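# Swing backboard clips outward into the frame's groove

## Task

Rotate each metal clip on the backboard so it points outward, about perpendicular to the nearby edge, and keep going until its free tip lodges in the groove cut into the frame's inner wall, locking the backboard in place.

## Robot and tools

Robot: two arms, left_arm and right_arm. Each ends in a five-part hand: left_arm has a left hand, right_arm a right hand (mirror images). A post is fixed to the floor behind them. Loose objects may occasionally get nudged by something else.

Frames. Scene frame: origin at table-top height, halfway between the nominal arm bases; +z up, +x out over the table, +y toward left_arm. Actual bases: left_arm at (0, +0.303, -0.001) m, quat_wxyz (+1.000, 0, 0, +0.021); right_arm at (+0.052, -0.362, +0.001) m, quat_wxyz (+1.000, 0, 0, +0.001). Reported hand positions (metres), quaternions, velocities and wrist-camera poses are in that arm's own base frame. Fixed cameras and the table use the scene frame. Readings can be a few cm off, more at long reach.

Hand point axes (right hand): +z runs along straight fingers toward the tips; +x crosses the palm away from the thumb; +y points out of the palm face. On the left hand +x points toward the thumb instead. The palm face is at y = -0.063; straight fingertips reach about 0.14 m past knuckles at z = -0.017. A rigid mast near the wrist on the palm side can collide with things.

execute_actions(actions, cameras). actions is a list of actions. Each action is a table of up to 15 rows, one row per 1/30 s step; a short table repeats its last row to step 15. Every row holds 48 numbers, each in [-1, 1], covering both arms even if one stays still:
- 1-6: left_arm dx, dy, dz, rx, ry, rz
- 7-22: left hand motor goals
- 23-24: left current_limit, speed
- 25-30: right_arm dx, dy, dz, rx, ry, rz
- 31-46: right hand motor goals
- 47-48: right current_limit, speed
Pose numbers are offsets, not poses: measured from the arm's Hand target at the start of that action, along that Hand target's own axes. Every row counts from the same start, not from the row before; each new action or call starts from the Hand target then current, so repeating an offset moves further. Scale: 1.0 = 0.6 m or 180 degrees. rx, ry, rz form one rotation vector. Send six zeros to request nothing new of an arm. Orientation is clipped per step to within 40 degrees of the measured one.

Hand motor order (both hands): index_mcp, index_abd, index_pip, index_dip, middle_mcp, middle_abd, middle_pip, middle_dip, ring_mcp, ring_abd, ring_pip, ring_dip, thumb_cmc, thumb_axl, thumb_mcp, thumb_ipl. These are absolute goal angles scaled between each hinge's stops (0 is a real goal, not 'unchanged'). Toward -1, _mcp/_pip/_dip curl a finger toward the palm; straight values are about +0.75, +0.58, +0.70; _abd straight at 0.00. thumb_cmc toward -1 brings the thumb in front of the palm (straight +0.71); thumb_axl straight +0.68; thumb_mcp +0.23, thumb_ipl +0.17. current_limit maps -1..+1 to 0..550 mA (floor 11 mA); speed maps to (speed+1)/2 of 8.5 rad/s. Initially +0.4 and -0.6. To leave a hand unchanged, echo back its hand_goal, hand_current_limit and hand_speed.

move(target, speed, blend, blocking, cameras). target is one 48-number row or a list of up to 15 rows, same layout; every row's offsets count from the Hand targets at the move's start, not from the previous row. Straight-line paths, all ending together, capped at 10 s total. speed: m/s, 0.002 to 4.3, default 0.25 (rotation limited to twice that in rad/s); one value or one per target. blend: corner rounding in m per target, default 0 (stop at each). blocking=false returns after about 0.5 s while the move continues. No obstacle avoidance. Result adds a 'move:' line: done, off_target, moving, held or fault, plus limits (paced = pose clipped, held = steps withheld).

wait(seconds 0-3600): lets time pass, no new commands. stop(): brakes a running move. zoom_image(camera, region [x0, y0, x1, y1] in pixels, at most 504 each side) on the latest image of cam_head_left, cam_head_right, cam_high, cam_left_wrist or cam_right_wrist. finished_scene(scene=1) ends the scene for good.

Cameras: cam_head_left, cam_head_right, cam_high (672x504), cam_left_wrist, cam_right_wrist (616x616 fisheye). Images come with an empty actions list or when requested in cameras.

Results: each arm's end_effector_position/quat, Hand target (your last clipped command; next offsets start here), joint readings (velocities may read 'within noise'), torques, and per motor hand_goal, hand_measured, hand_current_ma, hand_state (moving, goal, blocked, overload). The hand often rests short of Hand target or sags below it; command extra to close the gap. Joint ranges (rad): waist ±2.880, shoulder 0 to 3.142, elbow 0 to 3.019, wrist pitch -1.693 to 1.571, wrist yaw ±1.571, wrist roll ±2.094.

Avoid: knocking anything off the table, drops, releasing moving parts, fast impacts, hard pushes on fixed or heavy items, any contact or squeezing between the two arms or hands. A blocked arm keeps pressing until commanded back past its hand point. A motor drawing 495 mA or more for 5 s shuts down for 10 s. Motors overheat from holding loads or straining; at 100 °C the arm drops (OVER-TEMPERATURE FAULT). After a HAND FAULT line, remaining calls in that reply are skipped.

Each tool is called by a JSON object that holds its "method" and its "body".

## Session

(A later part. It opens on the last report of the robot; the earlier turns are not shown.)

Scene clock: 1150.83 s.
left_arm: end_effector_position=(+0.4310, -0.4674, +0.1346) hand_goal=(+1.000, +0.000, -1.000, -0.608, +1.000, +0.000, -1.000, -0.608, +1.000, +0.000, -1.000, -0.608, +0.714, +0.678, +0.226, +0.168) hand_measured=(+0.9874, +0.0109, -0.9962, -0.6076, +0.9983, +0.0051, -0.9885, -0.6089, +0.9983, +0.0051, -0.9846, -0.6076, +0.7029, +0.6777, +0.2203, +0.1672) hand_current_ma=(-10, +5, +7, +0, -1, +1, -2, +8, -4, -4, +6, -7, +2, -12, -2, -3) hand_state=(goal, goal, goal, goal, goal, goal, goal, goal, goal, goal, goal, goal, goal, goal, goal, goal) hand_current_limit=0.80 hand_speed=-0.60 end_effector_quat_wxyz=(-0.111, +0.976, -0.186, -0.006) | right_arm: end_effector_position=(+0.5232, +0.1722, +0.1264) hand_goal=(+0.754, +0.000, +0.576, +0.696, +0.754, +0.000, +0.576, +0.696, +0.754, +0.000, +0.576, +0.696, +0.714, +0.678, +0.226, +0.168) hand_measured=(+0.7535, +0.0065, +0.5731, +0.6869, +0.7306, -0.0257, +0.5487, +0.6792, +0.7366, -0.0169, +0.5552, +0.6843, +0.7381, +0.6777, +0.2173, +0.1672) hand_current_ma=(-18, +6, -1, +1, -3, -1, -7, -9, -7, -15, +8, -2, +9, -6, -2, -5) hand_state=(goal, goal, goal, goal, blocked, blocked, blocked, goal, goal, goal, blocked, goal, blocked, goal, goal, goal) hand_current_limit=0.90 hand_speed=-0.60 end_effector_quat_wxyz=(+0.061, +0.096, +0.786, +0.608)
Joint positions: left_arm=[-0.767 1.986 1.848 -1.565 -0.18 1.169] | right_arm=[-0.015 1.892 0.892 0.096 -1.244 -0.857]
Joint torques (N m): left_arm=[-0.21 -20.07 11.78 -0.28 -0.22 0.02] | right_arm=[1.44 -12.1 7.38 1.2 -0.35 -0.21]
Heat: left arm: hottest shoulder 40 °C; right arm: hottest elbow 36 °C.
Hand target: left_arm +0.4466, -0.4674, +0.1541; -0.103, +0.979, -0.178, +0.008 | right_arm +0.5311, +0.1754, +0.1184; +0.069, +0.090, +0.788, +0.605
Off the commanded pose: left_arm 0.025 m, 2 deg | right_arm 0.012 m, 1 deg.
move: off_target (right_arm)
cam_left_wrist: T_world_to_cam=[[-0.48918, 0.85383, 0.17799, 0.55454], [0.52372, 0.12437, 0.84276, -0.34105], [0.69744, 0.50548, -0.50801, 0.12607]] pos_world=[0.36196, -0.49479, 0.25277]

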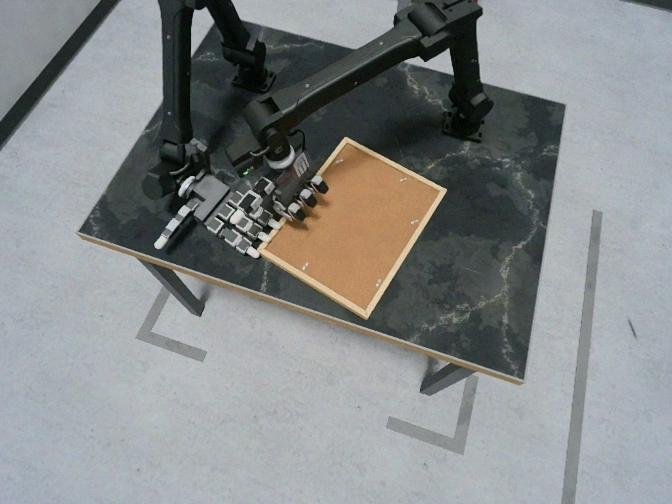

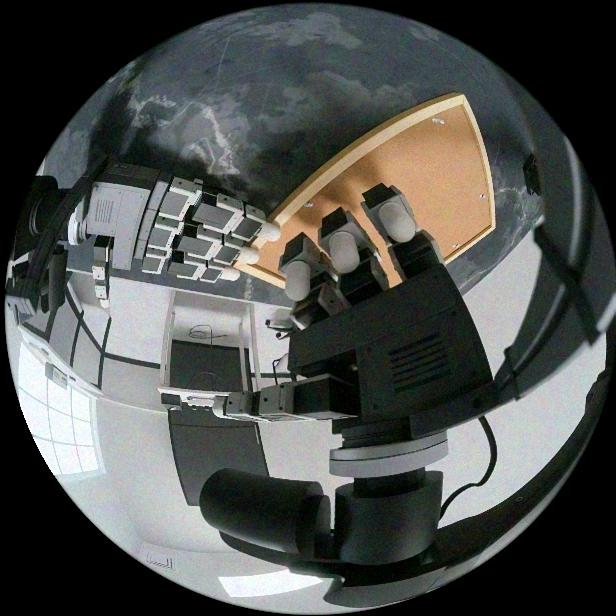

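{"method": "move", "body": {"target": [[0,-0.0197,0.004,0,0,0,1.0,0,-1.0,-0.608,1.0,0,-1.0,-0.608,1.0,0,-1.0,-0.608,0.714,0.678,0.226,0.168,0.8,-0.6,0,0,0,0,0,0,0.754,0,0.576,0.696,0.95,0,0.576,0.696,0.95,0,0.576,0.696,0.714,0.678,0.226,0.168,0.9,-0.6],[0,0.0026,0.11,0,0,0,1.0,0,-1.0,-0.608,1.0,0,-1.0,-0.608,1.0,0,-1.0,-0.608,0.714,0.678,0.226,0.168,0.8,-0.6,0,0,0,0,0,0,0.754,0,0.576,0.696,0.95,0,0.576,0.696,0.95,0,0.576,0.696,0.714,0.678,0.226,0.168,0.9,-0.6]], "speed": 0.06, "cameras": ["cam_high","cam_left_wrist","cam_right_wrist"]}}

{"method": "zoom_image", "body": {"camera": "cam_high", "region": [240, 180, 320, 260]}}

{"method": "zoom_image", "body": {"camera": "cam_left_wrist", "region": [200, 180, 400, 380]}}

Scene clock: 1159.90 s.
left_arm: end_effector_position=(+0.4391, -0.4574, +0.0880) hand_goal=(+1.000, +0.000, -1.000, -0.608, +1.000, +0.000, -1.000, -0.608, +1.000, +0.000, -1.000, -0.608, +0.714, +0.678, +0.226, +0.168) hand_measured=(+0.9886, +0.0109, -0.9962, -0.6063, +0.9971, +0.0051, -0.9885, -0.6089, +0.9983, +0.0051, -0.9846, -0.6089, +0.7029, +0.6777, +0.2193, +0.1681) hand_current_ma=(-13, +6, +5, +0, -2, -10, +7, +8, -8, -12, +2, -6, -10, -6, -2, +7) hand_state=(goal, goal, goal, goal, goal, goal, goal, goal, goal, goal, goal, goal, goal, goal, goal, goal) hand_current_limit=0.80 hand_speed=-0.60 end_effector_quat_wxyz=(-0.107, +0.977, -0.184, +0.000) | right_arm: end_effector_position=(+0.5228, +0.1722, +0.1279) hand_goal=(+0.754, +0.000, +0.576, +0.696, +0.950, +0.000, +0.576, +0.696, +0.950, +0.000, +0.576, +0.696, +0.714, +0.678, +0.226, +0.168) hand_measured=(+0.7776, +0.0065, +0.5744, +0.6869, +0.7728, -0.0257, +0.5051, +0.6639, +0.7764, -0.0154, +0.5141, +0.6652, +0.7381, +0.6767, +0.2173, +0.1681) hand_current_ma=(+2, +18, +0, -3, -75, -5, +0, -6, -86, -3, -8, -2, +3, -6, +7, +8) hand_state=(blocked, goal, goal, goal, blocked, blocked, blocked, blocked, blocked, goal, blocked, blocked, blocked, goal, goal, goal) hand_current_limit=0.90 hand_speed=-0.60 end_effector_quat_wxyz=(+0.061, +0.093, +0.784, +0.610)
Joint positions: left_arm=[-0.745 1.998 1.741 -1.429 -0.18 1.188] | right_arm=[-0.015 1.892 0.892 0.099 -1.25 -0.857]
Joint torques (N m): left_arm=[-0.5 -19.55 8.54 0.44 -0.28 0.01] | right_arm=[1.61 -11.99 7.27 1.14 -0.3 -0.2]
Heat: left arm: hottest shoulder 40 °C; right arm: hottest elbow 36 °C.
Hand target: left_arm +0.4494, -0.4556, +0.0891; -0.103, +0.979, -0.178, +0.008 | right_arm +0.5310, +0.1754, +0.1183; +0.069, +0.090, +0.788, +0.605
Off the commanded pose: left_arm 0.011 m, 1 deg | right_arm 0.013 m, 1 deg.
move: off_target (left_arm)
cam_left_wrist: T_world_to_cam=[[-0.49395, 0.85396, 0.16359, 0.56165], [0.51557, 0.13616, 0.84596, -0.29859], [0.70015, 0.5022, -0.50753, 0.089]] pos_world=[0.36906, -0.48367, 0.20589]
cam_right_wrist: T_world_to_cam=[[0.79932, -0.06415, 0.59747, -0.45538], [0.13363, -0.95041, -0.28083, 0.06485], [0.58586, 0.30431, -0.75111, -0.14181]] pos_world=[0.43841, 0.07558, 0.18378]

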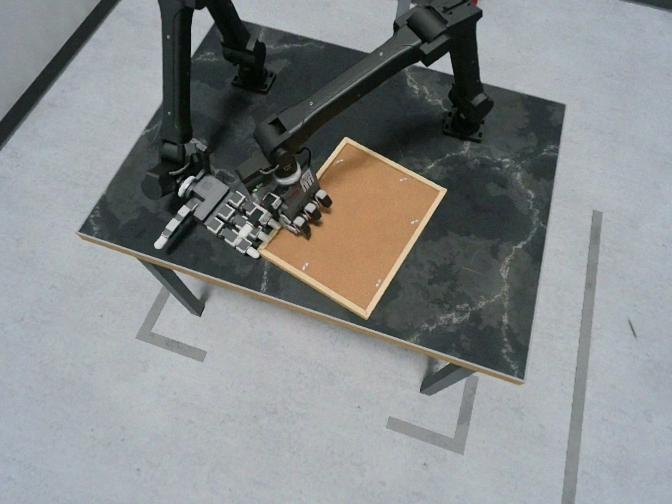

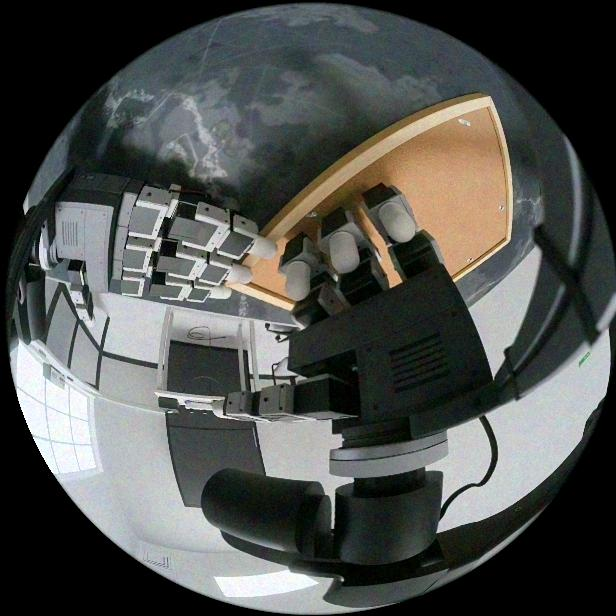

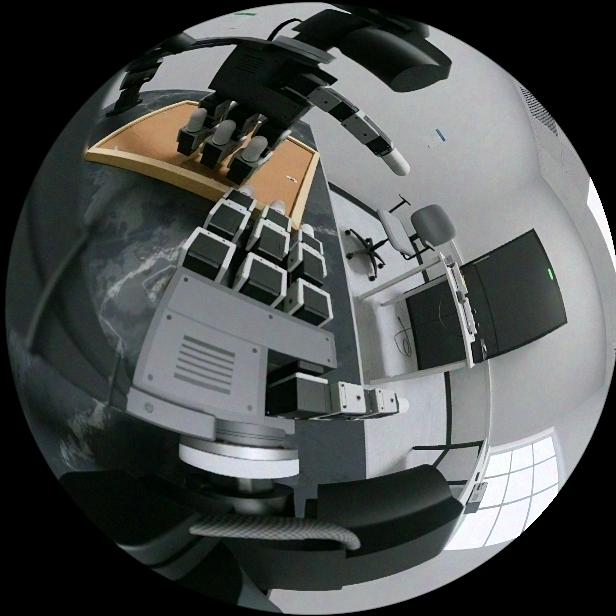

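Scaled by 6.300 from the camera's image (finer frame: 960x720).

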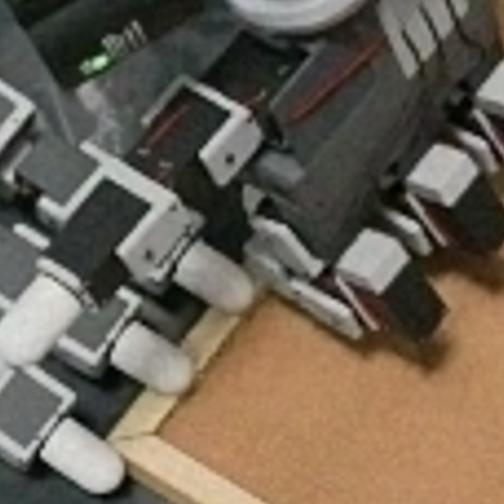

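Scaled by 2.520 from the camera's image (finer frame: 880x880).

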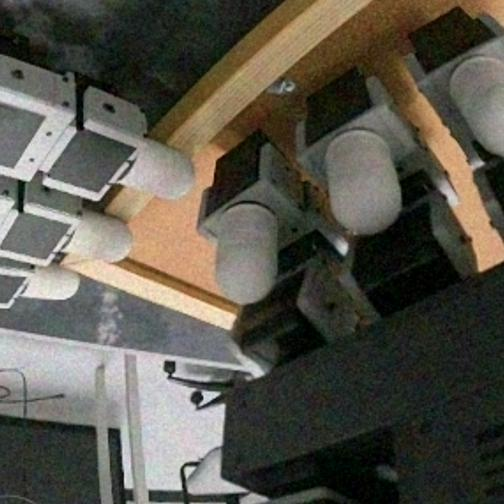

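{"method": "move", "body": {"target": [[-0.005,0.003,0.025,0,0,-0.02,1.0,0,-1.0,-0.608,1.0,0,-1.0,-0.608,1.0,0,-1.0,-0.608,0.714,0.678,0.226,0.168,0.8,-0.6,0,0,0,0,0,0,0.754,0,0.576,0.696,0.95,0,0.576,0.696,0.95,0,0.576,0.696,0.714,0.678,0.226,0.168,0.9,-0.6]], "speed": 0.04}}

Scene clock: 1166.33 s.
left_arm: end_effector_position=(+0.4412, -0.4545, +0.0749) hand_goal=(+1.000, +0.000, -1.000, -0.608, +1.000, +0.000, -1.000, -0.608, +1.000, +0.000, -1.000, -0.608, +0.714, +0.678, +0.226, +0.168) hand_measured=(+0.9874, +0.0109, -1.0000, -0.6089, +0.9983, +0.0051, -0.9885, -0.6089, +0.9995, +0.0036, -0.9859, -0.6076, +0.7041, +0.6777, +0.2203, +0.1681) hand_current_ma=(-11, +13, +1, -6, +0, -9, +2, +10, -7, -6, +2, -13, -5, -9, +1, -8) hand_state=(goal, goal, goal, goal, goal, goal, goal, goal, goal, goal, goal, goal, goal, goal, goal, goal) hand_current_limit=0.80 hand_speed=-0.60 end_effector_quat_wxyz=(-0.106, +0.983, -0.152, +0.004) | right_arm: end_effector_position=(+0.5228, +0.1722, +0.1279) hand_goal=(+0.754, +0.000, +0.576, +0.696, +0.950, +0.000, +0.576, +0.696, +0.950, +0.000, +0.576, +0.696, +0.714, +0.678, +0.226, +0.168) hand_measured=(+0.7764, +0.0065, +0.5731, +0.6869, +0.7728, -0.0242, +0.5051, +0.6639, +0.7776, -0.0169, +0.5141, +0.6652, +0.7381, +0.6777, +0.2173, +0.1681) hand_current_ma=(-14, +6, -9, -5, -77, -12, -19, -12, -98, -14, -20, -3, -4, -1, +0, +11) hand_state=(blocked, goal, goal, goal, blocked, blocked, blocked, blocked, blocked, goal, blocked, blocked, blocked, goal, goal, goal) hand_current_limit=0.90 hand_speed=-0.60 end_effector_quat_wxyz=(+0.061, +0.093, +0.784, +0.610)
Joint positions: left_arm=[-0.745 1.994 1.698 -1.389 -0.18 1.122] | right_arm=[-0.015 1.892 0.892 0.099 -1.25 -0.857]
Joint torques (N m): left_arm=[-0.91 -19.78 7.45 0.68 -0.25 -0.13] | right_arm=[1.49 -12.1 7.25 1.01 -0.3 -0.21]
Heat: left arm: hottest shoulder 41 °C; right arm: hottest elbow 37 °C.
Hand target: left_arm +0.4468, -0.4533, +0.0742; -0.103, +0.984, -0.147, +0.011 | right_arm +0.5310, +0.1754, +0.1183; +0.069, +0.090, +0.788, +0.605
Off the commanded pose: left_arm 0.006 m, 1 deg | right_arm 0.013 m, 1 deg.
move: done

{"method": "move", "body": {"target": [[0.001,0.026,-0.003,0,0,0,1.0,0,-1.0,-0.608,1.0,0,-1.0,-0.608,1.0,0,-1.0,-0.608,0.714,0.678,0.226,0.168,0.8,-0.6,0,0,0,0,0,0,0.754,0,0.576,0.696,0.95,0,0.576,0.696,0.95,0,0.576,0.696,0.714,0.678,0.226,0.168,0.9,-0.6]], "speed": 0.04, "cameras": ["cam_left_wrist"]}}

{"method": "zoom_image", "body": {"camera": "cam_left_wrist", "region": [240, 180, 380, 320]}}

Scene clock: 1169.50 s.
left_arm: end_effector_position=(+0.4430, -0.4547, +0.0750) hand_goal=(+1.000, +0.000, -1.000, -0.608, +1.000, +0.000, -1.000, -0.608, +1.000, +0.000, -1.000, -0.608, +0.714, +0.678, +0.226, +0.168) hand_measured=(+0.9874, +0.0109, -1.0000, -0.6089, +0.9971, +0.0036, -0.9885, -0.6089, +0.9983, +0.0036, -0.9846, -0.6076, +0.7041, +0.6777, +0.2203, +0.1672) hand_current_ma=(-14, +18, +8, -9, +2, -6, +4, +10, -7, -9, +3, -10, -8, -6, -6, -2) hand_state=(goal, goal, goal, goal, goal, goal, goal, goal, goal, goal, goal, goal, goal, goal, goal, goal) hand_current_limit=0.80 hand_speed=-0.60 end_effector_quat_wxyz=(-0.106, +0.984, -0.140, +0.005) | right_arm: end_effector_position=(+0.5228, +0.1722, +0.1279) hand_goal=(+0.754, +0.000, +0.576, +0.696, +0.950, +0.000, +0.576, +0.696, +0.950, +0.000, +0.576, +0.696, +0.714, +0.678, +0.226, +0.168) hand_measured=(+0.7764, +0.0065, +0.5744, +0.6869, +0.7728, -0.0257, +0.5051, +0.6627, +0.7776, -0.0169, +0.5141, +0.6652, +0.7381, +0.6777, +0.2173, +0.1681) hand_current_ma=(+0, +12, -1, -2, -72, -11, -10, +3, -87, -19, -10, -15, +5, -9, +13, -9) hand_state=(blocked, goal, goal, goal, blocked, blocked, blocked, blocked, blocked, goal, blocked, blocked, blocked, goal, goal, goal) hand_current_limit=0.90 hand_speed=-0.60 end_effector_quat_wxyz=(+0.061, +0.093, +0.784, +0.610)
Joint positions: left_arm=[-0.745 1.994 1.698 -1.389 -0.18 1.099] | right_arm=[-0.015 1.892 0.892 0.099 -1.25 -0.857]
Joint torques (N m): left_arm=[-2.67 -18.26 9.69 0.21 -0.16 -0.13] | right_arm=[1.49 -12.1 7.31 1.11 -0.3 -0.22]
Heat: left arm: hottest shoulder 41 °C; right arm: hottest elbow 37 °C.
Hand target: left_arm +0.4427, -0.4686, +0.0728; -0.103, +0.984, -0.147, +0.011 | right_arm +0.5310, +0.1754, +0.1183; +0.069, +0.090, +0.788, +0.605
Off the commanded pose: left_arm 0.014 m, 1 deg | right_arm 0.013 m, 1 deg.
move: off_target (left_arm)
cam_left_wrist: T_world_to_cam=[[-0.56901, 0.80861, 0.14958, 0.57717], [0.48515, 0.18322, 0.85502, -0.25572], [0.66397, 0.55909, -0.49655, 0.1194]] pos_world=[0.37319, -0.4866, 0.1916]

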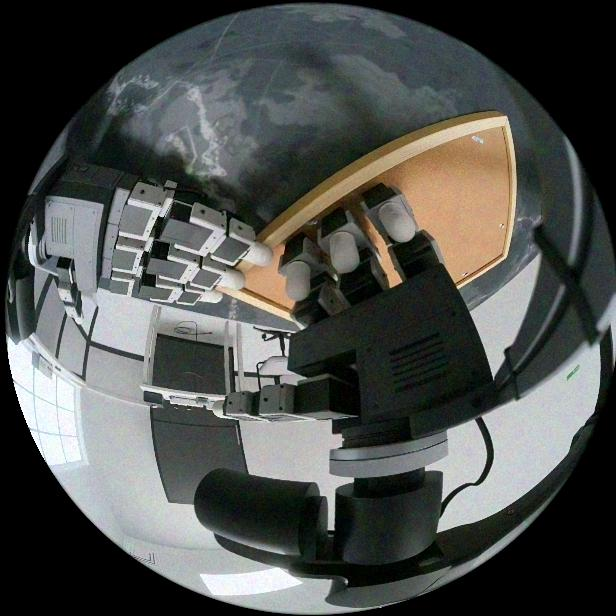

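Scaled by 3.600 from the camera's image (finer frame: 880x880).

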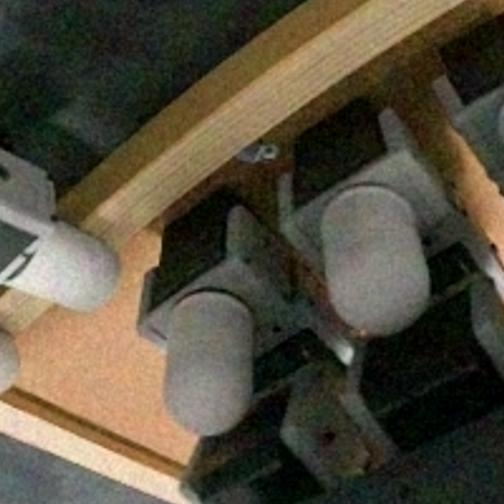

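{"method": "move", "body": {"target": [[0.001,0.016,-0.002,0,0,0,1.0,0,-1.0,-0.608,1.0,0,-1.0,-0.608,1.0,0,-1.0,-0.608,0.714,0.678,0.226,0.168,0.8,-0.6,0,0,0,0,0,0,0.754,0,0.576,0.696,0.95,0,0.576,0.696,0.95,0,0.576,0.696,0.714,0.678,0.226,0.168,0.9,-0.6]], "speed": 0.04, "cameras": ["cam_left_wrist"]}}

{"method": "zoom_image", "body": {"camera": "cam_left_wrist", "region": [240, 180, 380, 320]}}

Scene clock: 1171.83 s.
left_arm: end_effector_position=(+0.4409, -0.4618, +0.0749) hand_goal=(+1.000, +0.000, -1.000, -0.608, +1.000, +0.000, -1.000, -0.608, +1.000, +0.000, -1.000, -0.608, +0.714, +0.678, +0.226, +0.168) hand_measured=(+0.9874, +0.0109, -1.0000, -0.6089, +0.9971, +0.0051, -0.9885, -0.6089, +0.9995, +0.0051, -0.9846, -0.6089, +0.7041, +0.6777, +0.2203, +0.1681) hand_current_ma=(-13, +2, +7, -9, +2, -2, +5, +13, -12, -8, -1, -4, -4, -7, -4, +1) hand_state=(goal, goal, goal, goal, goal, goal, goal, goal, goal, goal, goal, goal, goal, goal, goal, goal) hand_current_limit=0.80 hand_speed=-0.60 end_effector_quat_wxyz=(-0.105, +0.985, -0.139, +0.007) | right_arm: end_effector_position=(+0.5228, +0.1722, +0.1279) hand_goal=(+0.754, +0.000, +0.576, +0.696, +0.950, +0.000, +0.576, +0.696, +0.950, +0.000, +0.576, +0.696, +0.714, +0.678, +0.226, +0.168) hand_measured=(+0.7764, +0.0065, +0.5744, +0.6869, +0.7728, -0.0242, +0.5038, +0.6639, +0.7764, -0.0169, +0.5141, +0.6652, +0.7381, +0.6777, +0.2163, +0.1672) hand_current_ma=(-7, +18, +3, -8, -60, +6, -13, -7, -80, -5, -7, -13, -7, -21, +8, +7) hand_state=(blocked, goal, goal, goal, blocked, blocked, blocked, blocked, blocked, goal, blocked, blocked, blocked, goal, goal, goal) hand_current_limit=0.90 hand_speed=-0.60 end_effector_quat_wxyz=(+0.061, +0.093, +0.784, +0.610)
Joint positions: left_arm=[-0.757 1.999 1.706 -1.389 -0.18 1.083] | right_arm=[-0.015 1.892 0.892 0.099 -1.25 -0.857]
Joint torques (N m): left_arm=[-2.84 -17.73 10.61 -0.1 -0.14 -0.12] | right_arm=[1.44 -11.93 7.32 1.07 -0.29 -0.21]
Heat: left arm: hottest shoulder 41 °C; right arm: hottest elbow 37 °C.
Hand target: left_arm +0.4404, -0.4780, +0.0719; -0.103, +0.984, -0.147, +0.011 | right_arm +0.5310, +0.1754, +0.1183; +0.069, +0.090, +0.788, +0.605
Off the commanded pose: left_arm 0.016 m, 1 deg | right_arm 0.013 m, 1 deg.
move: off_target (left_arm)
cam_left_wrist: T_world_to_cam=[[-0.57233, 0.80716, 0.1447, 0.58285], [0.48017, 0.18684, 0.85705, -0.2496], [0.66474, 0.55999, -0.4945, 0.12462]] pos_world=[0.37059, -0.4936, 0.19121]

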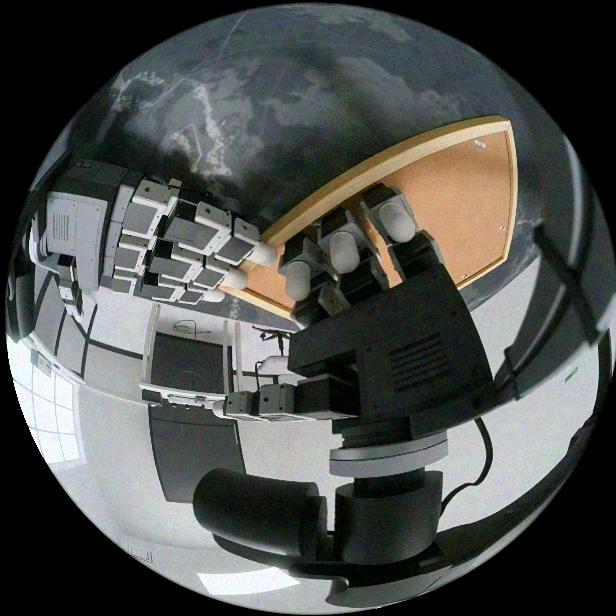

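Scaled by 3.600 from the camera's image (finer frame: 880x880).

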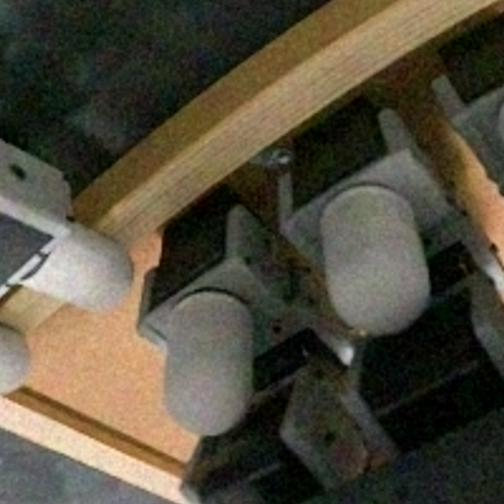

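{"method": "move", "body": {"target": [[-0.0163,0.0087,-0.001,0,0,0,1.0,0,-1.0,-0.608,1.0,0,-1.0,-0.608,1.0,0,-1.0,-0.608,0.714,0.678,0.226,0.168,0.8,-0.6,0,0,0,0,0,0,0.754,0,0.576,0.696,0.95,0,0.576,0.696,0.95,0,0.576,0.696,0.714,0.678,0.226,0.168,0.9,-0.6]], "speed": 0.04, "cameras": ["cam_left_wrist"]}}

{"method": "zoom_image", "body": {"camera": "cam_left_wrist", "region": [240, 180, 380, 320]}}

Scene clock: 1175.07 s.
left_arm: end_effector_position=(+0.4363, -0.4670, +0.0747) hand_goal=(+1.000, +0.000, -1.000, -0.608, +1.000, +0.000, -1.000, -0.608, +1.000, +0.000, -1.000, -0.608, +0.714, +0.678, +0.226, +0.168) hand_measured=(+0.9935, +0.0109, -1.0000, -0.6076, +0.9971, +0.0051, -0.9885, -0.6089, +0.9995, +0.0051, -0.9846, -0.6076, +0.7041, +0.6777, +0.2203, +0.1681) hand_current_ma=(-6, +11, +8, -3, +1, -3, +4, +10, +0, -2, -3, -7, -9, -9, -3, +1) hand_state=(goal, goal, goal, goal, goal, goal, goal, goal, goal, goal, goal, goal, goal, goal, goal, goal) hand_current_limit=0.80 hand_speed=-0.60 end_effector_quat_wxyz=(-0.109, +0.984, -0.141, +0.011) | right_arm: end_effector_position=(+0.5228, +0.1722, +0.1279) hand_goal=(+0.754, +0.000, +0.576, +0.696, +0.950, +0.000, +0.576, +0.696, +0.950, +0.000, +0.576, +0.696, +0.714, +0.678, +0.226, +0.168) hand_measured=(+0.7764, +0.0065, +0.5731, +0.6869, +0.7728, -0.0257, +0.5051, +0.6639, +0.7764, -0.0154, +0.5154, +0.6652, +0.7381, +0.6767, +0.2173, +0.1681) hand_current_ma=(+5, +15, +11, -2, -63, +1, -5, +2, -83, +6, -9, -6, -5, -8, -1, -2) hand_state=(blocked, goal, goal, goal, blocked, blocked, blocked, blocked, blocked, goal, blocked, blocked, blocked, goal, goal, goal) hand_current_limit=0.90 hand_speed=-0.60 end_effector_quat_wxyz=(+0.061, +0.093, +0.784, +0.610)
Joint positions: left_arm=[-0.772 1.999 1.706 -1.389 -0.189 1.072] | right_arm=[-0.015 1.892 0.892 0.099 -1.25 -0.857]
Joint torques (N m): left_arm=[-2.84 -18.78 8.66 0.16 -0.09 -0.13] | right_arm=[1.55 -11.93 7.27 1.07 -0.29 -0.21]
Heat: left arm: hottest shoulder 42 °C; right arm: hottest elbow 37 °C.
Hand target: left_arm +0.4295, -0.4801, +0.0715; -0.103, +0.984, -0.147, +0.011 | right_arm +0.5310, +0.1754, +0.1183; +0.069, +0.090, +0.788, +0.605
Off the commanded pose: left_arm 0.015 m, 1 deg | right_arm 0.013 m, 1 deg.
move: off_target (left_arm)
cam_left_wrist: T_world_to_cam=[[-0.5695, 0.80915, 0.14469, 0.58413], [0.47373, 0.17923, 0.86224, -0.24741], [0.67175, 0.55959, -0.48539, 0.12651]] pos_world=[0.36488, -0.49911, 0.19021]

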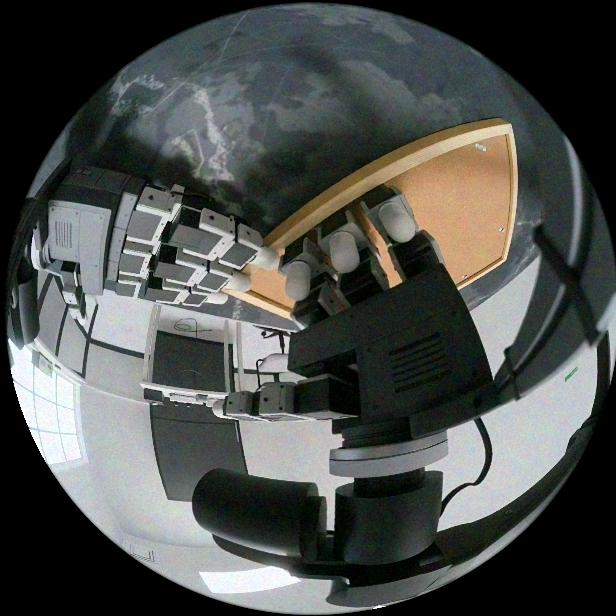

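Scaled by 3.600 from the camera's image (finer frame: 880x880).

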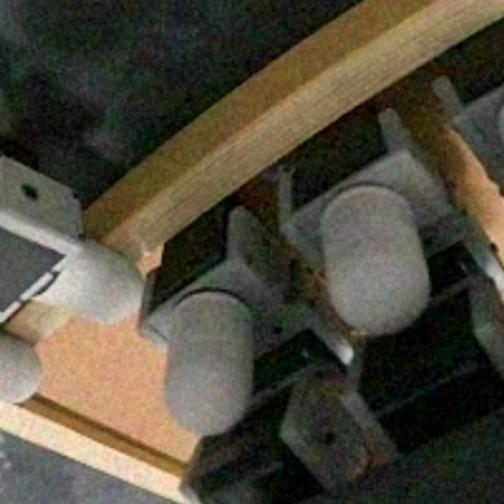

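{"method": "move", "body": {"target": [[-0.02,0.002,-0.0,0,0,0,1.0,0,-1.0,-0.608,1.0,0,-1.0,-0.608,1.0,0,-1.0,-0.608,0.714,0.678,0.226,0.168,0.8,-0.6,0,0,0,0,0,0,0.754,0,0.576,0.696,0.95,0,0.576,0.696,0.95,0,0.576,0.696,0.714,0.678,0.226,0.168,0.9,-0.6]], "speed": 0.04, "cameras": ["cam_left_wrist"]}}

{"method": "zoom_image", "body": {"camera": "cam_left_wrist", "region": [240, 180, 380, 320]}}

Scene clock: 1178.03 s.
left_arm: end_effector_position=(+0.4348, -0.4657, +0.0739) hand_goal=(+1.000, +0.000, -1.000, -0.608, +1.000, +0.000, -1.000, -0.608, +1.000, +0.000, -1.000, -0.608, +0.714, +0.678, +0.226, +0.168) hand_measured=(+0.9886, +0.0109, -1.0000, -0.6076, +0.9971, +0.0051, -0.9885, -0.6089, +1.0000, +0.0051, -0.9846, -0.6076, +0.7041, +0.6767, +0.2203, +0.1672) hand_current_ma=(-7, +13, +2, -1, -2, -7, -1, +11, -1, -7, +8, -5, -3, -9, +6, +5) hand_state=(goal, goal, goal, goal, goal, goal, goal, goal, goal, goal, goal, goal, goal, goal, goal, goal) hand_current_limit=0.80 hand_speed=-0.60 end_effector_quat_wxyz=(-0.106, +0.985, -0.139, +0.016) | right_arm: end_effector_position=(+0.5228, +0.1722, +0.1279) hand_goal=(+0.754, +0.000, +0.576, +0.696, +0.950, +0.000, +0.576, +0.696, +0.950, +0.000, +0.576, +0.696, +0.714, +0.678, +0.226, +0.168) hand_measured=(+0.7776, +0.0065, +0.5744, +0.6869, +0.7728, -0.0257, +0.5038, +0.6639, +0.7764, -0.0154, +0.5141, +0.6652, +0.7381, +0.6777, +0.2173, +0.1672) hand_current_ma=(-14, +9, +9, +7, -76, -1, -12, +10, -77, +4, -11, +5, +2, -11, -1, +12) hand_state=(blocked, goal, goal, goal, blocked, blocked, blocked, blocked, blocked, goal, blocked, blocked, blocked, goal, goal, goal) hand_current_limit=0.90 hand_speed=-0.60 end_effector_quat_wxyz=(+0.061, +0.093, +0.784, +0.610)
Joint positions: left_arm=[-0.772 1.988 1.685 -1.369 -0.189 1.069] | right_arm=[-0.015 1.892 0.892 0.099 -1.25 -0.857]
Joint torques (N m): left_arm=[-3.66 -19.6 7.12 0.36 -0.05 -0.15] | right_arm=[1.38 -12.04 7.35 1.14 -0.29 -0.21]
Heat: left arm: hottest shoulder 42 °C; right arm: hottest elbow 37 °C.
Hand target: left_arm +0.4178, -0.4776, +0.0713; -0.103, +0.984, -0.147, +0.011 | right_arm +0.5310, +0.1754, +0.1183; +0.069, +0.090, +0.788, +0.605
Off the commanded pose: left_arm 0.021 m, 1 deg | right_arm 0.013 m, 1 deg.
move: off_target (left_arm)
cam_left_wrist: T_world_to_cam=[[-0.5727, 0.80866, 0.13446, 0.5842], [0.46654, 0.18665, 0.86458, -0.23989], [0.67406, 0.55788, -0.48416, 0.12449]] pos_world=[0.36258, -0.4971, 0.18912]

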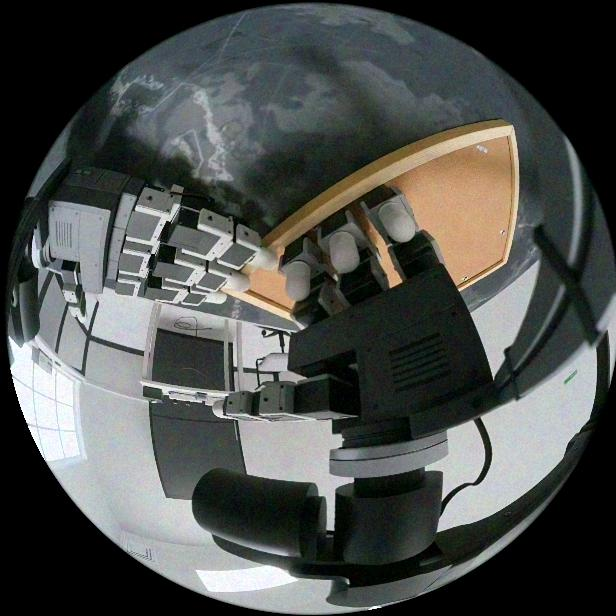

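Scaled by 3.600 from the camera's image (finer frame: 880x880).

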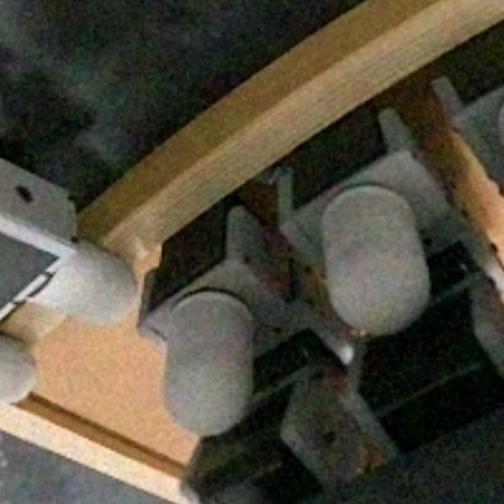

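{"method": "move", "body": {"target": [[-0.016,0.004,-0.0,0,0,0,1.0,0,-1.0,-0.608,1.0,0,-1.0,-0.608,1.0,0,-1.0,-0.608,0.714,0.678,0.226,0.168,0.8,-0.6,0,0,0,0,0,0,0.754,0,0.576,0.696,0.95,0,0.576,0.696,0.95,0,0.576,0.696,0.714,0.678,0.226,0.168,0.9,-0.6]], "speed": 0.04, "cameras": ["cam_left_wrist","cam_high"]}}

{"method": "zoom_image", "body": {"camera": "cam_left_wrist", "region": [240, 180, 380, 320]}}

Scene clock: 1180.57 s.
left_arm: end_effector_position=(+0.4283, -0.4638, +0.0737) hand_goal=(+1.000, +0.000, -1.000, -0.608, +1.000, +0.000, -1.000, -0.608, +1.000, +0.000, -1.000, -0.608, +0.714, +0.678, +0.226, +0.168) hand_measured=(+0.9862, +0.0124, -1.0000, -0.6076, +0.9971, +0.0036, -0.9897, -0.6089, +1.0000, +0.0036, -0.9859, -0.6089, +0.7041, +0.6777, +0.2203, +0.1672) hand_current_ma=(-15, +12, -1, -10, +0, +0, +0, +8, -6, -6, -2, -13, -9, -13, -4, +5) hand_state=(goal, goal, goal, goal, goal, goal, goal, goal, goal, goal, goal, goal, goal, goal, goal, goal) hand_current_limit=0.80 hand_speed=-0.60 end_effector_quat_wxyz=(-0.106, +0.985, -0.138, +0.018) | right_arm: end_effector_position=(+0.5228, +0.1722, +0.1279) hand_goal=(+0.754, +0.000, +0.576, +0.696, +0.950, +0.000, +0.576, +0.696, +0.950, +0.000, +0.576, +0.696, +0.714, +0.678, +0.226, +0.168) hand_measured=(+0.7764, +0.0065, +0.5731, +0.6869, +0.7728, -0.0257, +0.5038, +0.6639, +0.7776, -0.0154, +0.5141, +0.6652, +0.7381, +0.6777, +0.2173, +0.1681) hand_current_ma=(+5, +8, +11, +1, -71, -8, -20, +1, -76, -7, -5, -7, +8, -17, -2, +3) hand_state=(blocked, goal, goal, goal, blocked, blocked, blocked, blocked, blocked, goal, blocked, blocked, blocked, goal, goal, goal) hand_current_limit=0.90 hand_speed=-0.60 end_effector_quat_wxyz=(+0.061, +0.093, +0.784, +0.610)
Joint positions: left_arm=[-0.779 1.971 1.657 -1.357 -0.192 1.06] | right_arm=[-0.015 1.892 0.892 0.099 -1.25 -0.857]
Joint torques (N m): left_arm=[-3.96 -19.43 6.95 0.28 0.09 -0.17] | right_arm=[1.38 -11.87 7.28 1.11 -0.31 -0.22]
Heat: left arm: hottest shoulder 42 °C; right arm: hottest elbow 37 °C.
Hand target: left_arm +0.4080, -0.4770, +0.0710; -0.103, +0.984, -0.147, +0.011 | right_arm +0.5310, +0.1754, +0.1183; +0.069, +0.090, +0.788, +0.605
Off the commanded pose: left_arm 0.024 m, 1 deg | right_arm 0.013 m, 1 deg.
move: off_target (left_arm)
cam_left_wrist: T_world_to_cam=[[-0.57481, 0.80758, 0.13189, 0.57968], [0.46174, 0.18705, 0.86707, -0.23497], [0.67556, 0.55931, -0.48041, 0.12749]] pos_world=[0.35557, -0.4955, 0.18853]
Images, in order (width x height): cam_high 672x504, cam_left_wrist 616x616.

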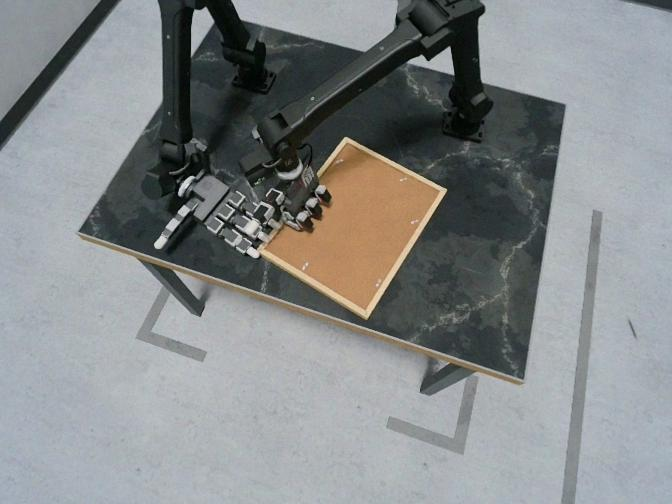

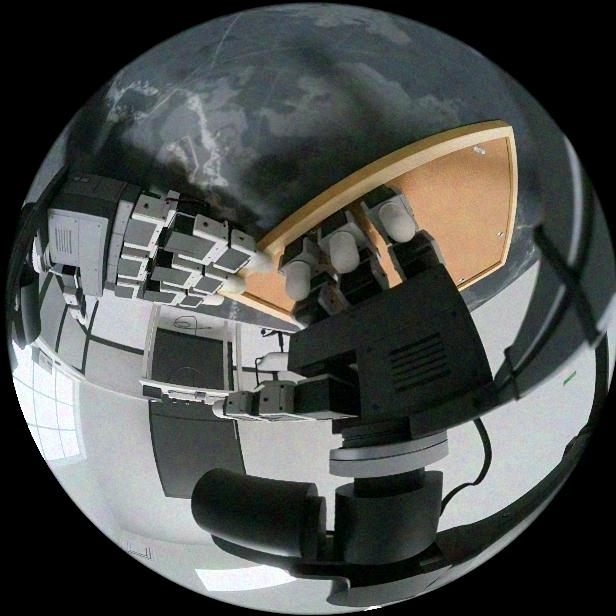

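Scaled by 3.600 from the camera's image (finer frame: 880x880).

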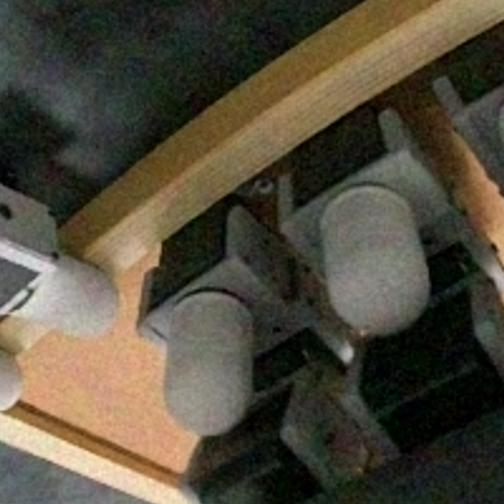

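{"method": "move", "body": {"target": [[-0.01,0.006,-0.0,0,0,0,1.0,0,-1.0,-0.608,1.0,0,-1.0,-0.608,1.0,0,-1.0,-0.608,0.714,0.678,0.226,0.168,0.8,-0.6,0,0,0,0,0,0,0.754,0,0.576,0.696,0.95,0,0.576,0.696,0.95,0,0.576,0.696,0.714,0.678,0.226,0.168,0.9,-0.6]], "speed": 0.04, "cameras": ["cam_left_wrist","cam_high"]}}

{"method": "zoom_image", "body": {"camera": "cam_left_wrist", "region": [270, 200, 340, 270]}}

{"method": "zoom_image", "body": {"camera": "cam_high", "region": [240, 180, 320, 260]}}

Scene clock: 1183.40 s.
left_arm: end_effector_position=(+0.4278, -0.4633, +0.0737) hand_goal=(+1.000, +0.000, -1.000, -0.608, +1.000, +0.000, -1.000, -0.608, +1.000, +0.000, -1.000, -0.608, +0.714, +0.678, +0.226, +0.168) hand_measured=(+0.9814, +0.0183, -1.0000, -0.6076, +0.9983, +0.0051, -0.9885, -0.6076, +1.0000, +0.0036, -0.9885, -0.6076, +0.7041, +0.6777, +0.2203, +0.1672) hand_current_ma=(-14, +6, +1, -8, +4, -12, +0, +1, -13, -8, +3, -9, -8, -12, -5, +0) hand_state=(goal, goal, goal, goal, goal, goal, goal, goal, goal, goal, goal, goal, goal, goal, goal, goal) hand_current_limit=0.80 hand_speed=-0.60 end_effector_quat_wxyz=(-0.105, +0.985, -0.134, +0.021) | right_arm: end_effector_position=(+0.5228, +0.1722, +0.1279) hand_goal=(+0.754, +0.000, +0.576, +0.696, +0.950, +0.000, +0.576, +0.696, +0.950, +0.000, +0.576, +0.696, +0.714, +0.678, +0.226, +0.168) hand_measured=(+0.7764, +0.0065, +0.5731, +0.6869, +0.7728, -0.0257, +0.5038, +0.6639, +0.7776, -0.0154, +0.5154, +0.6665, +0.7381, +0.6777, +0.2173, +0.1672) hand_current_ma=(+5, +11, +9, -11, -64, -2, -17, -5, -91, -1, -15, -10, +0, -13, -2, +3) hand_state=(blocked, goal, goal, goal, blocked, blocked, blocked, blocked, blocked, goal, blocked, blocked, blocked, goal, goal, goal) hand_current_limit=0.90 hand_speed=-0.60 end_effector_quat_wxyz=(+0.061, +0.093, +0.784, +0.610)
Joint positions: left_arm=[-0.78 1.964 1.646 -1.346 -0.194 1.053] | right_arm=[-0.015 1.892 0.892 0.099 -1.25 -0.857]
Joint torques (N m): left_arm=[-4.6 -19.49 6.71 0.06 0.21 -0.21] | right_arm=[1.44 -11.93 7.28 1.07 -0.29 -0.2]
Heat: left arm: hottest shoulder 42 °C; right arm: hottest elbow 38 °C.
Hand target: left_arm +0.4012, -0.4786, +0.0702; -0.103, +0.984, -0.147, +0.011 | right_arm +0.5310, +0.1754, +0.1183; +0.069, +0.090, +0.788, +0.605
Off the commanded pose: left_arm 0.031 m, 2 deg | right_arm 0.013 m, 1 deg.
move: off_target (left_arm)
cam_left_wrist: T_world_to_cam=[[-0.58074, 0.80448, 0.12473, 0.58061], [0.45441, 0.19321, 0.86959, -0.22895], [0.67546, 0.56168, -0.47777, 0.12843]] pos_world=[0.35447, -0.49499, 0.18803]
Images, in order (width x height): cam_high 672x504, cam_left_wrist 616x616.

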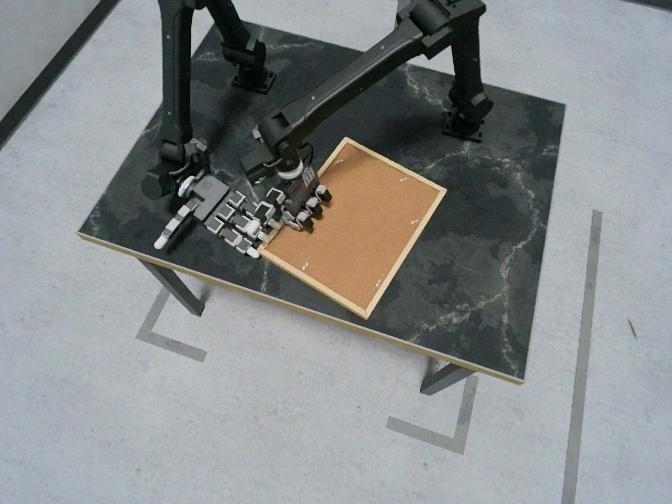

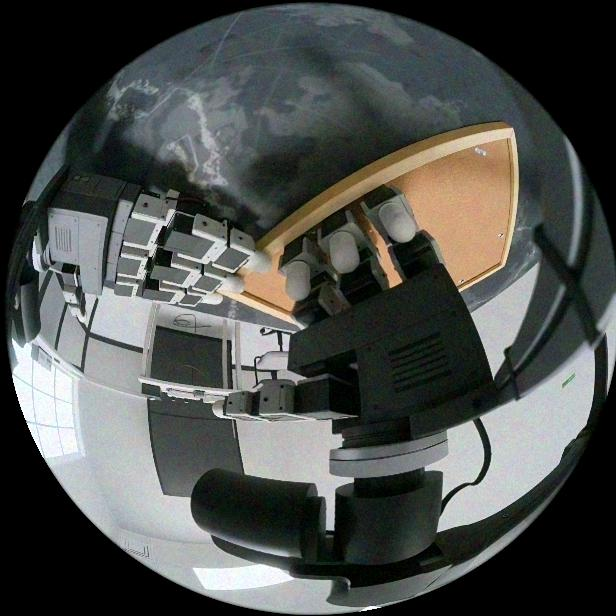

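Scaled by 7.200 from the camera's image (finer frame: 880x880).

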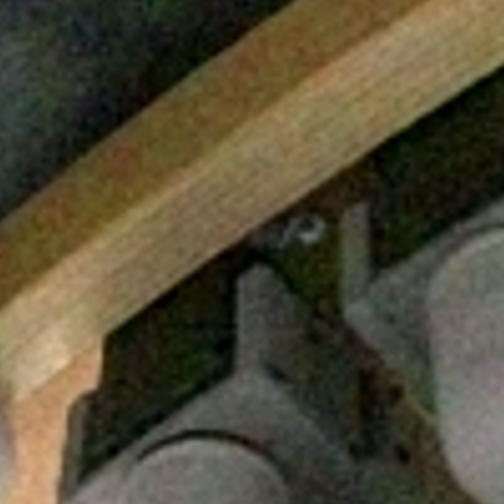

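Scaled by 6.300 from the camera's image (finer frame: 960x720).

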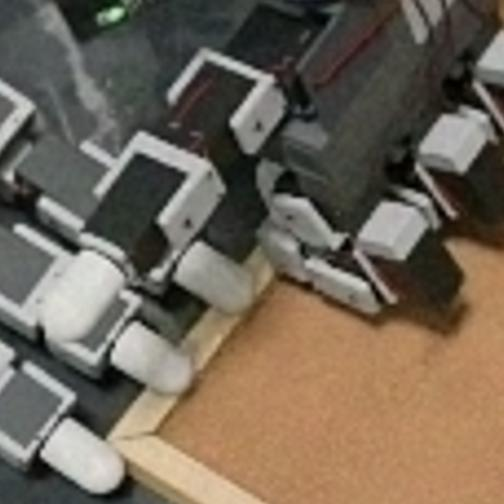

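{"method": "move", "body": {"target": [[-0.016,0.004,-0.0,0,0,0,1.0,0,-1.0,-0.608,1.0,0,-1.0,-0.608,1.0,0,-1.0,-0.608,0.714,0.678,0.226,0.168,0.9,-0.6,0,0,0,0,0,0,0.754,0,0.576,0.696,0.95,0,0.576,0.696,0.95,0,0.576,0.696,0.714,0.678,0.226,0.168,0.9,-0.6]], "speed": 0.04, "cameras": ["cam_left_wrist","cam_high"]}}

{"method": "zoom_image", "body": {"camera": "cam_left_wrist", "region": [270, 200, 340, 270]}}

{"method": "zoom_image", "body": {"camera": "cam_high", "region": [240, 180, 320, 260]}}

Scene clock: 1186.17 s.
left_arm: end_effector_position=(+0.4187, -0.4620, +0.0733) hand_goal=(+1.000, +0.000, -1.000, -0.608, +1.000, +0.000, -1.000, -0.608, +1.000, +0.000, -1.000, -0.608, +0.714, +0.678, +0.226, +0.168) hand_measured=(+0.9790, +0.0197, -1.0000, -0.6076, +0.9971, +0.0036, -0.9885, -0.6089, +1.0000, +0.0051, -0.9910, -0.6089, +0.7041, +0.6777, +0.2203, +0.1681) hand_current_ma=(-18, +5, -1, -9, -5, +1, +3, +12, -8, -11, +0, -10, -2, -8, -8, +5) hand_state=(blocked, goal, goal, goal, goal, goal, goal, goal, goal, goal, goal, goal, goal, goal, goal, goal) hand_current_limit=0.90 hand_speed=-0.60 end_effector_quat_wxyz=(-0.106, +0.985, -0.134, +0.022) | right_arm: end_effector_position=(+0.5216, +0.1723, +0.1290) hand_goal=(+0.754, +0.000, +0.576, +0.696, +0.950, +0.000, +0.576, +0.696, +0.950, +0.000, +0.576, +0.696, +0.714, +0.678, +0.226, +0.168) hand_measured=(+0.7812, +0.0065, +0.5731, +0.6869, +0.7884, -0.0799, +0.5038, +0.6639, +0.7933, -0.0711, +0.5141, +0.6665, +0.7393, +0.6767, +0.2173, +0.1681) hand_current_ma=(-8, +10, +14, +2, -61, -17, -22, +1, -75, +2, -11, -4, -6, -11, +0, +6) hand_state=(blocked, goal, goal, goal, blocked, blocked, blocked, blocked, blocked, blocked, blocked, blocked, blocked, goal, goal, goal) hand_current_limit=0.90 hand_speed=-0.60 end_effector_quat_wxyz=(+0.058, +0.091, +0.782, +0.614)
Joint positions: left_arm=[-0.79 1.946 1.617 -1.338 -0.195 1.042] | right_arm=[-0.015 1.893 0.892 0.097 -1.261 -0.857]
Joint torques (N m): left_arm=[-4.72 -19.19 6.71 0.08 0.3 -0.22] | right_arm=[1.55 -11.99 7.27 1.1 -0.12 -0.2]
Heat: left arm: hottest shoulder 42 °C; right arm: hottest elbow 38 °C.
Hand target: left_arm +0.3912, -0.4782, +0.0699; -0.103, +0.984, -0.147, +0.011 | right_arm +0.5310, +0.1754, +0.1183; +0.069, +0.090, +0.788, +0.605
Off the commanded pose: left_arm 0.032 m, 2 deg | right_arm 0.015 m, 2 deg.
move: off_target (left_arm)
cam_left_wrist: T_world_to_cam=[[-0.58088, 0.80416, 0.12611, 0.57402], [0.45349, 0.19105, 0.87055, -0.22543], [0.67596, 0.56288, -0.47565, 0.13388]] pos_world=[0.34517, -0.49389, 0.18753]
Images, in order (width x height): cam_high 672x504, cam_left_wrist 616x616.

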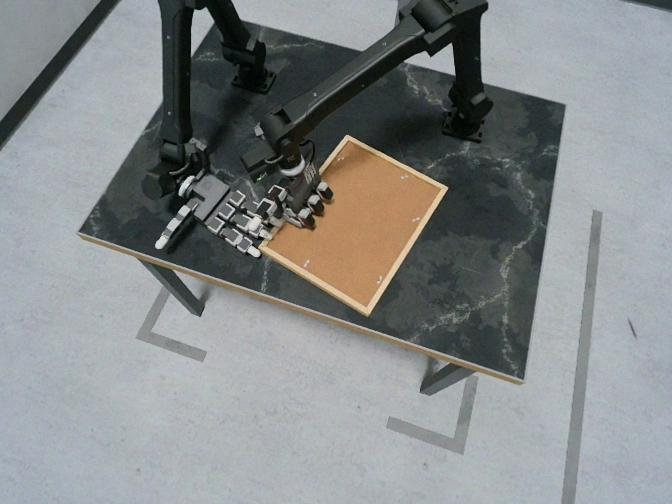

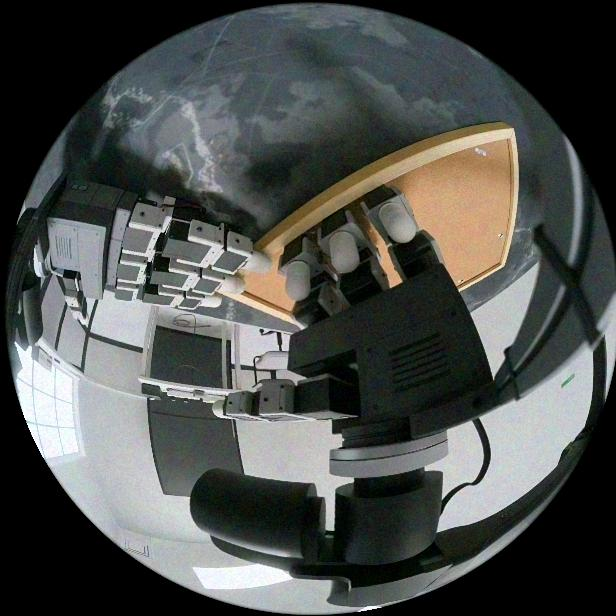

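Scaled by 7.200 from the camera's image (finer frame: 880x880).

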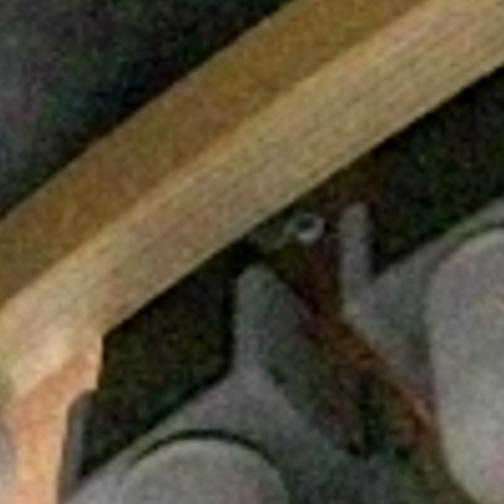

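Scaled by 6.300 from the camera's image (finer frame: 960x720).

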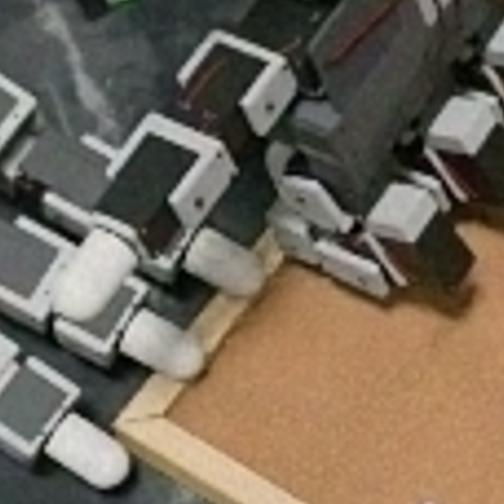

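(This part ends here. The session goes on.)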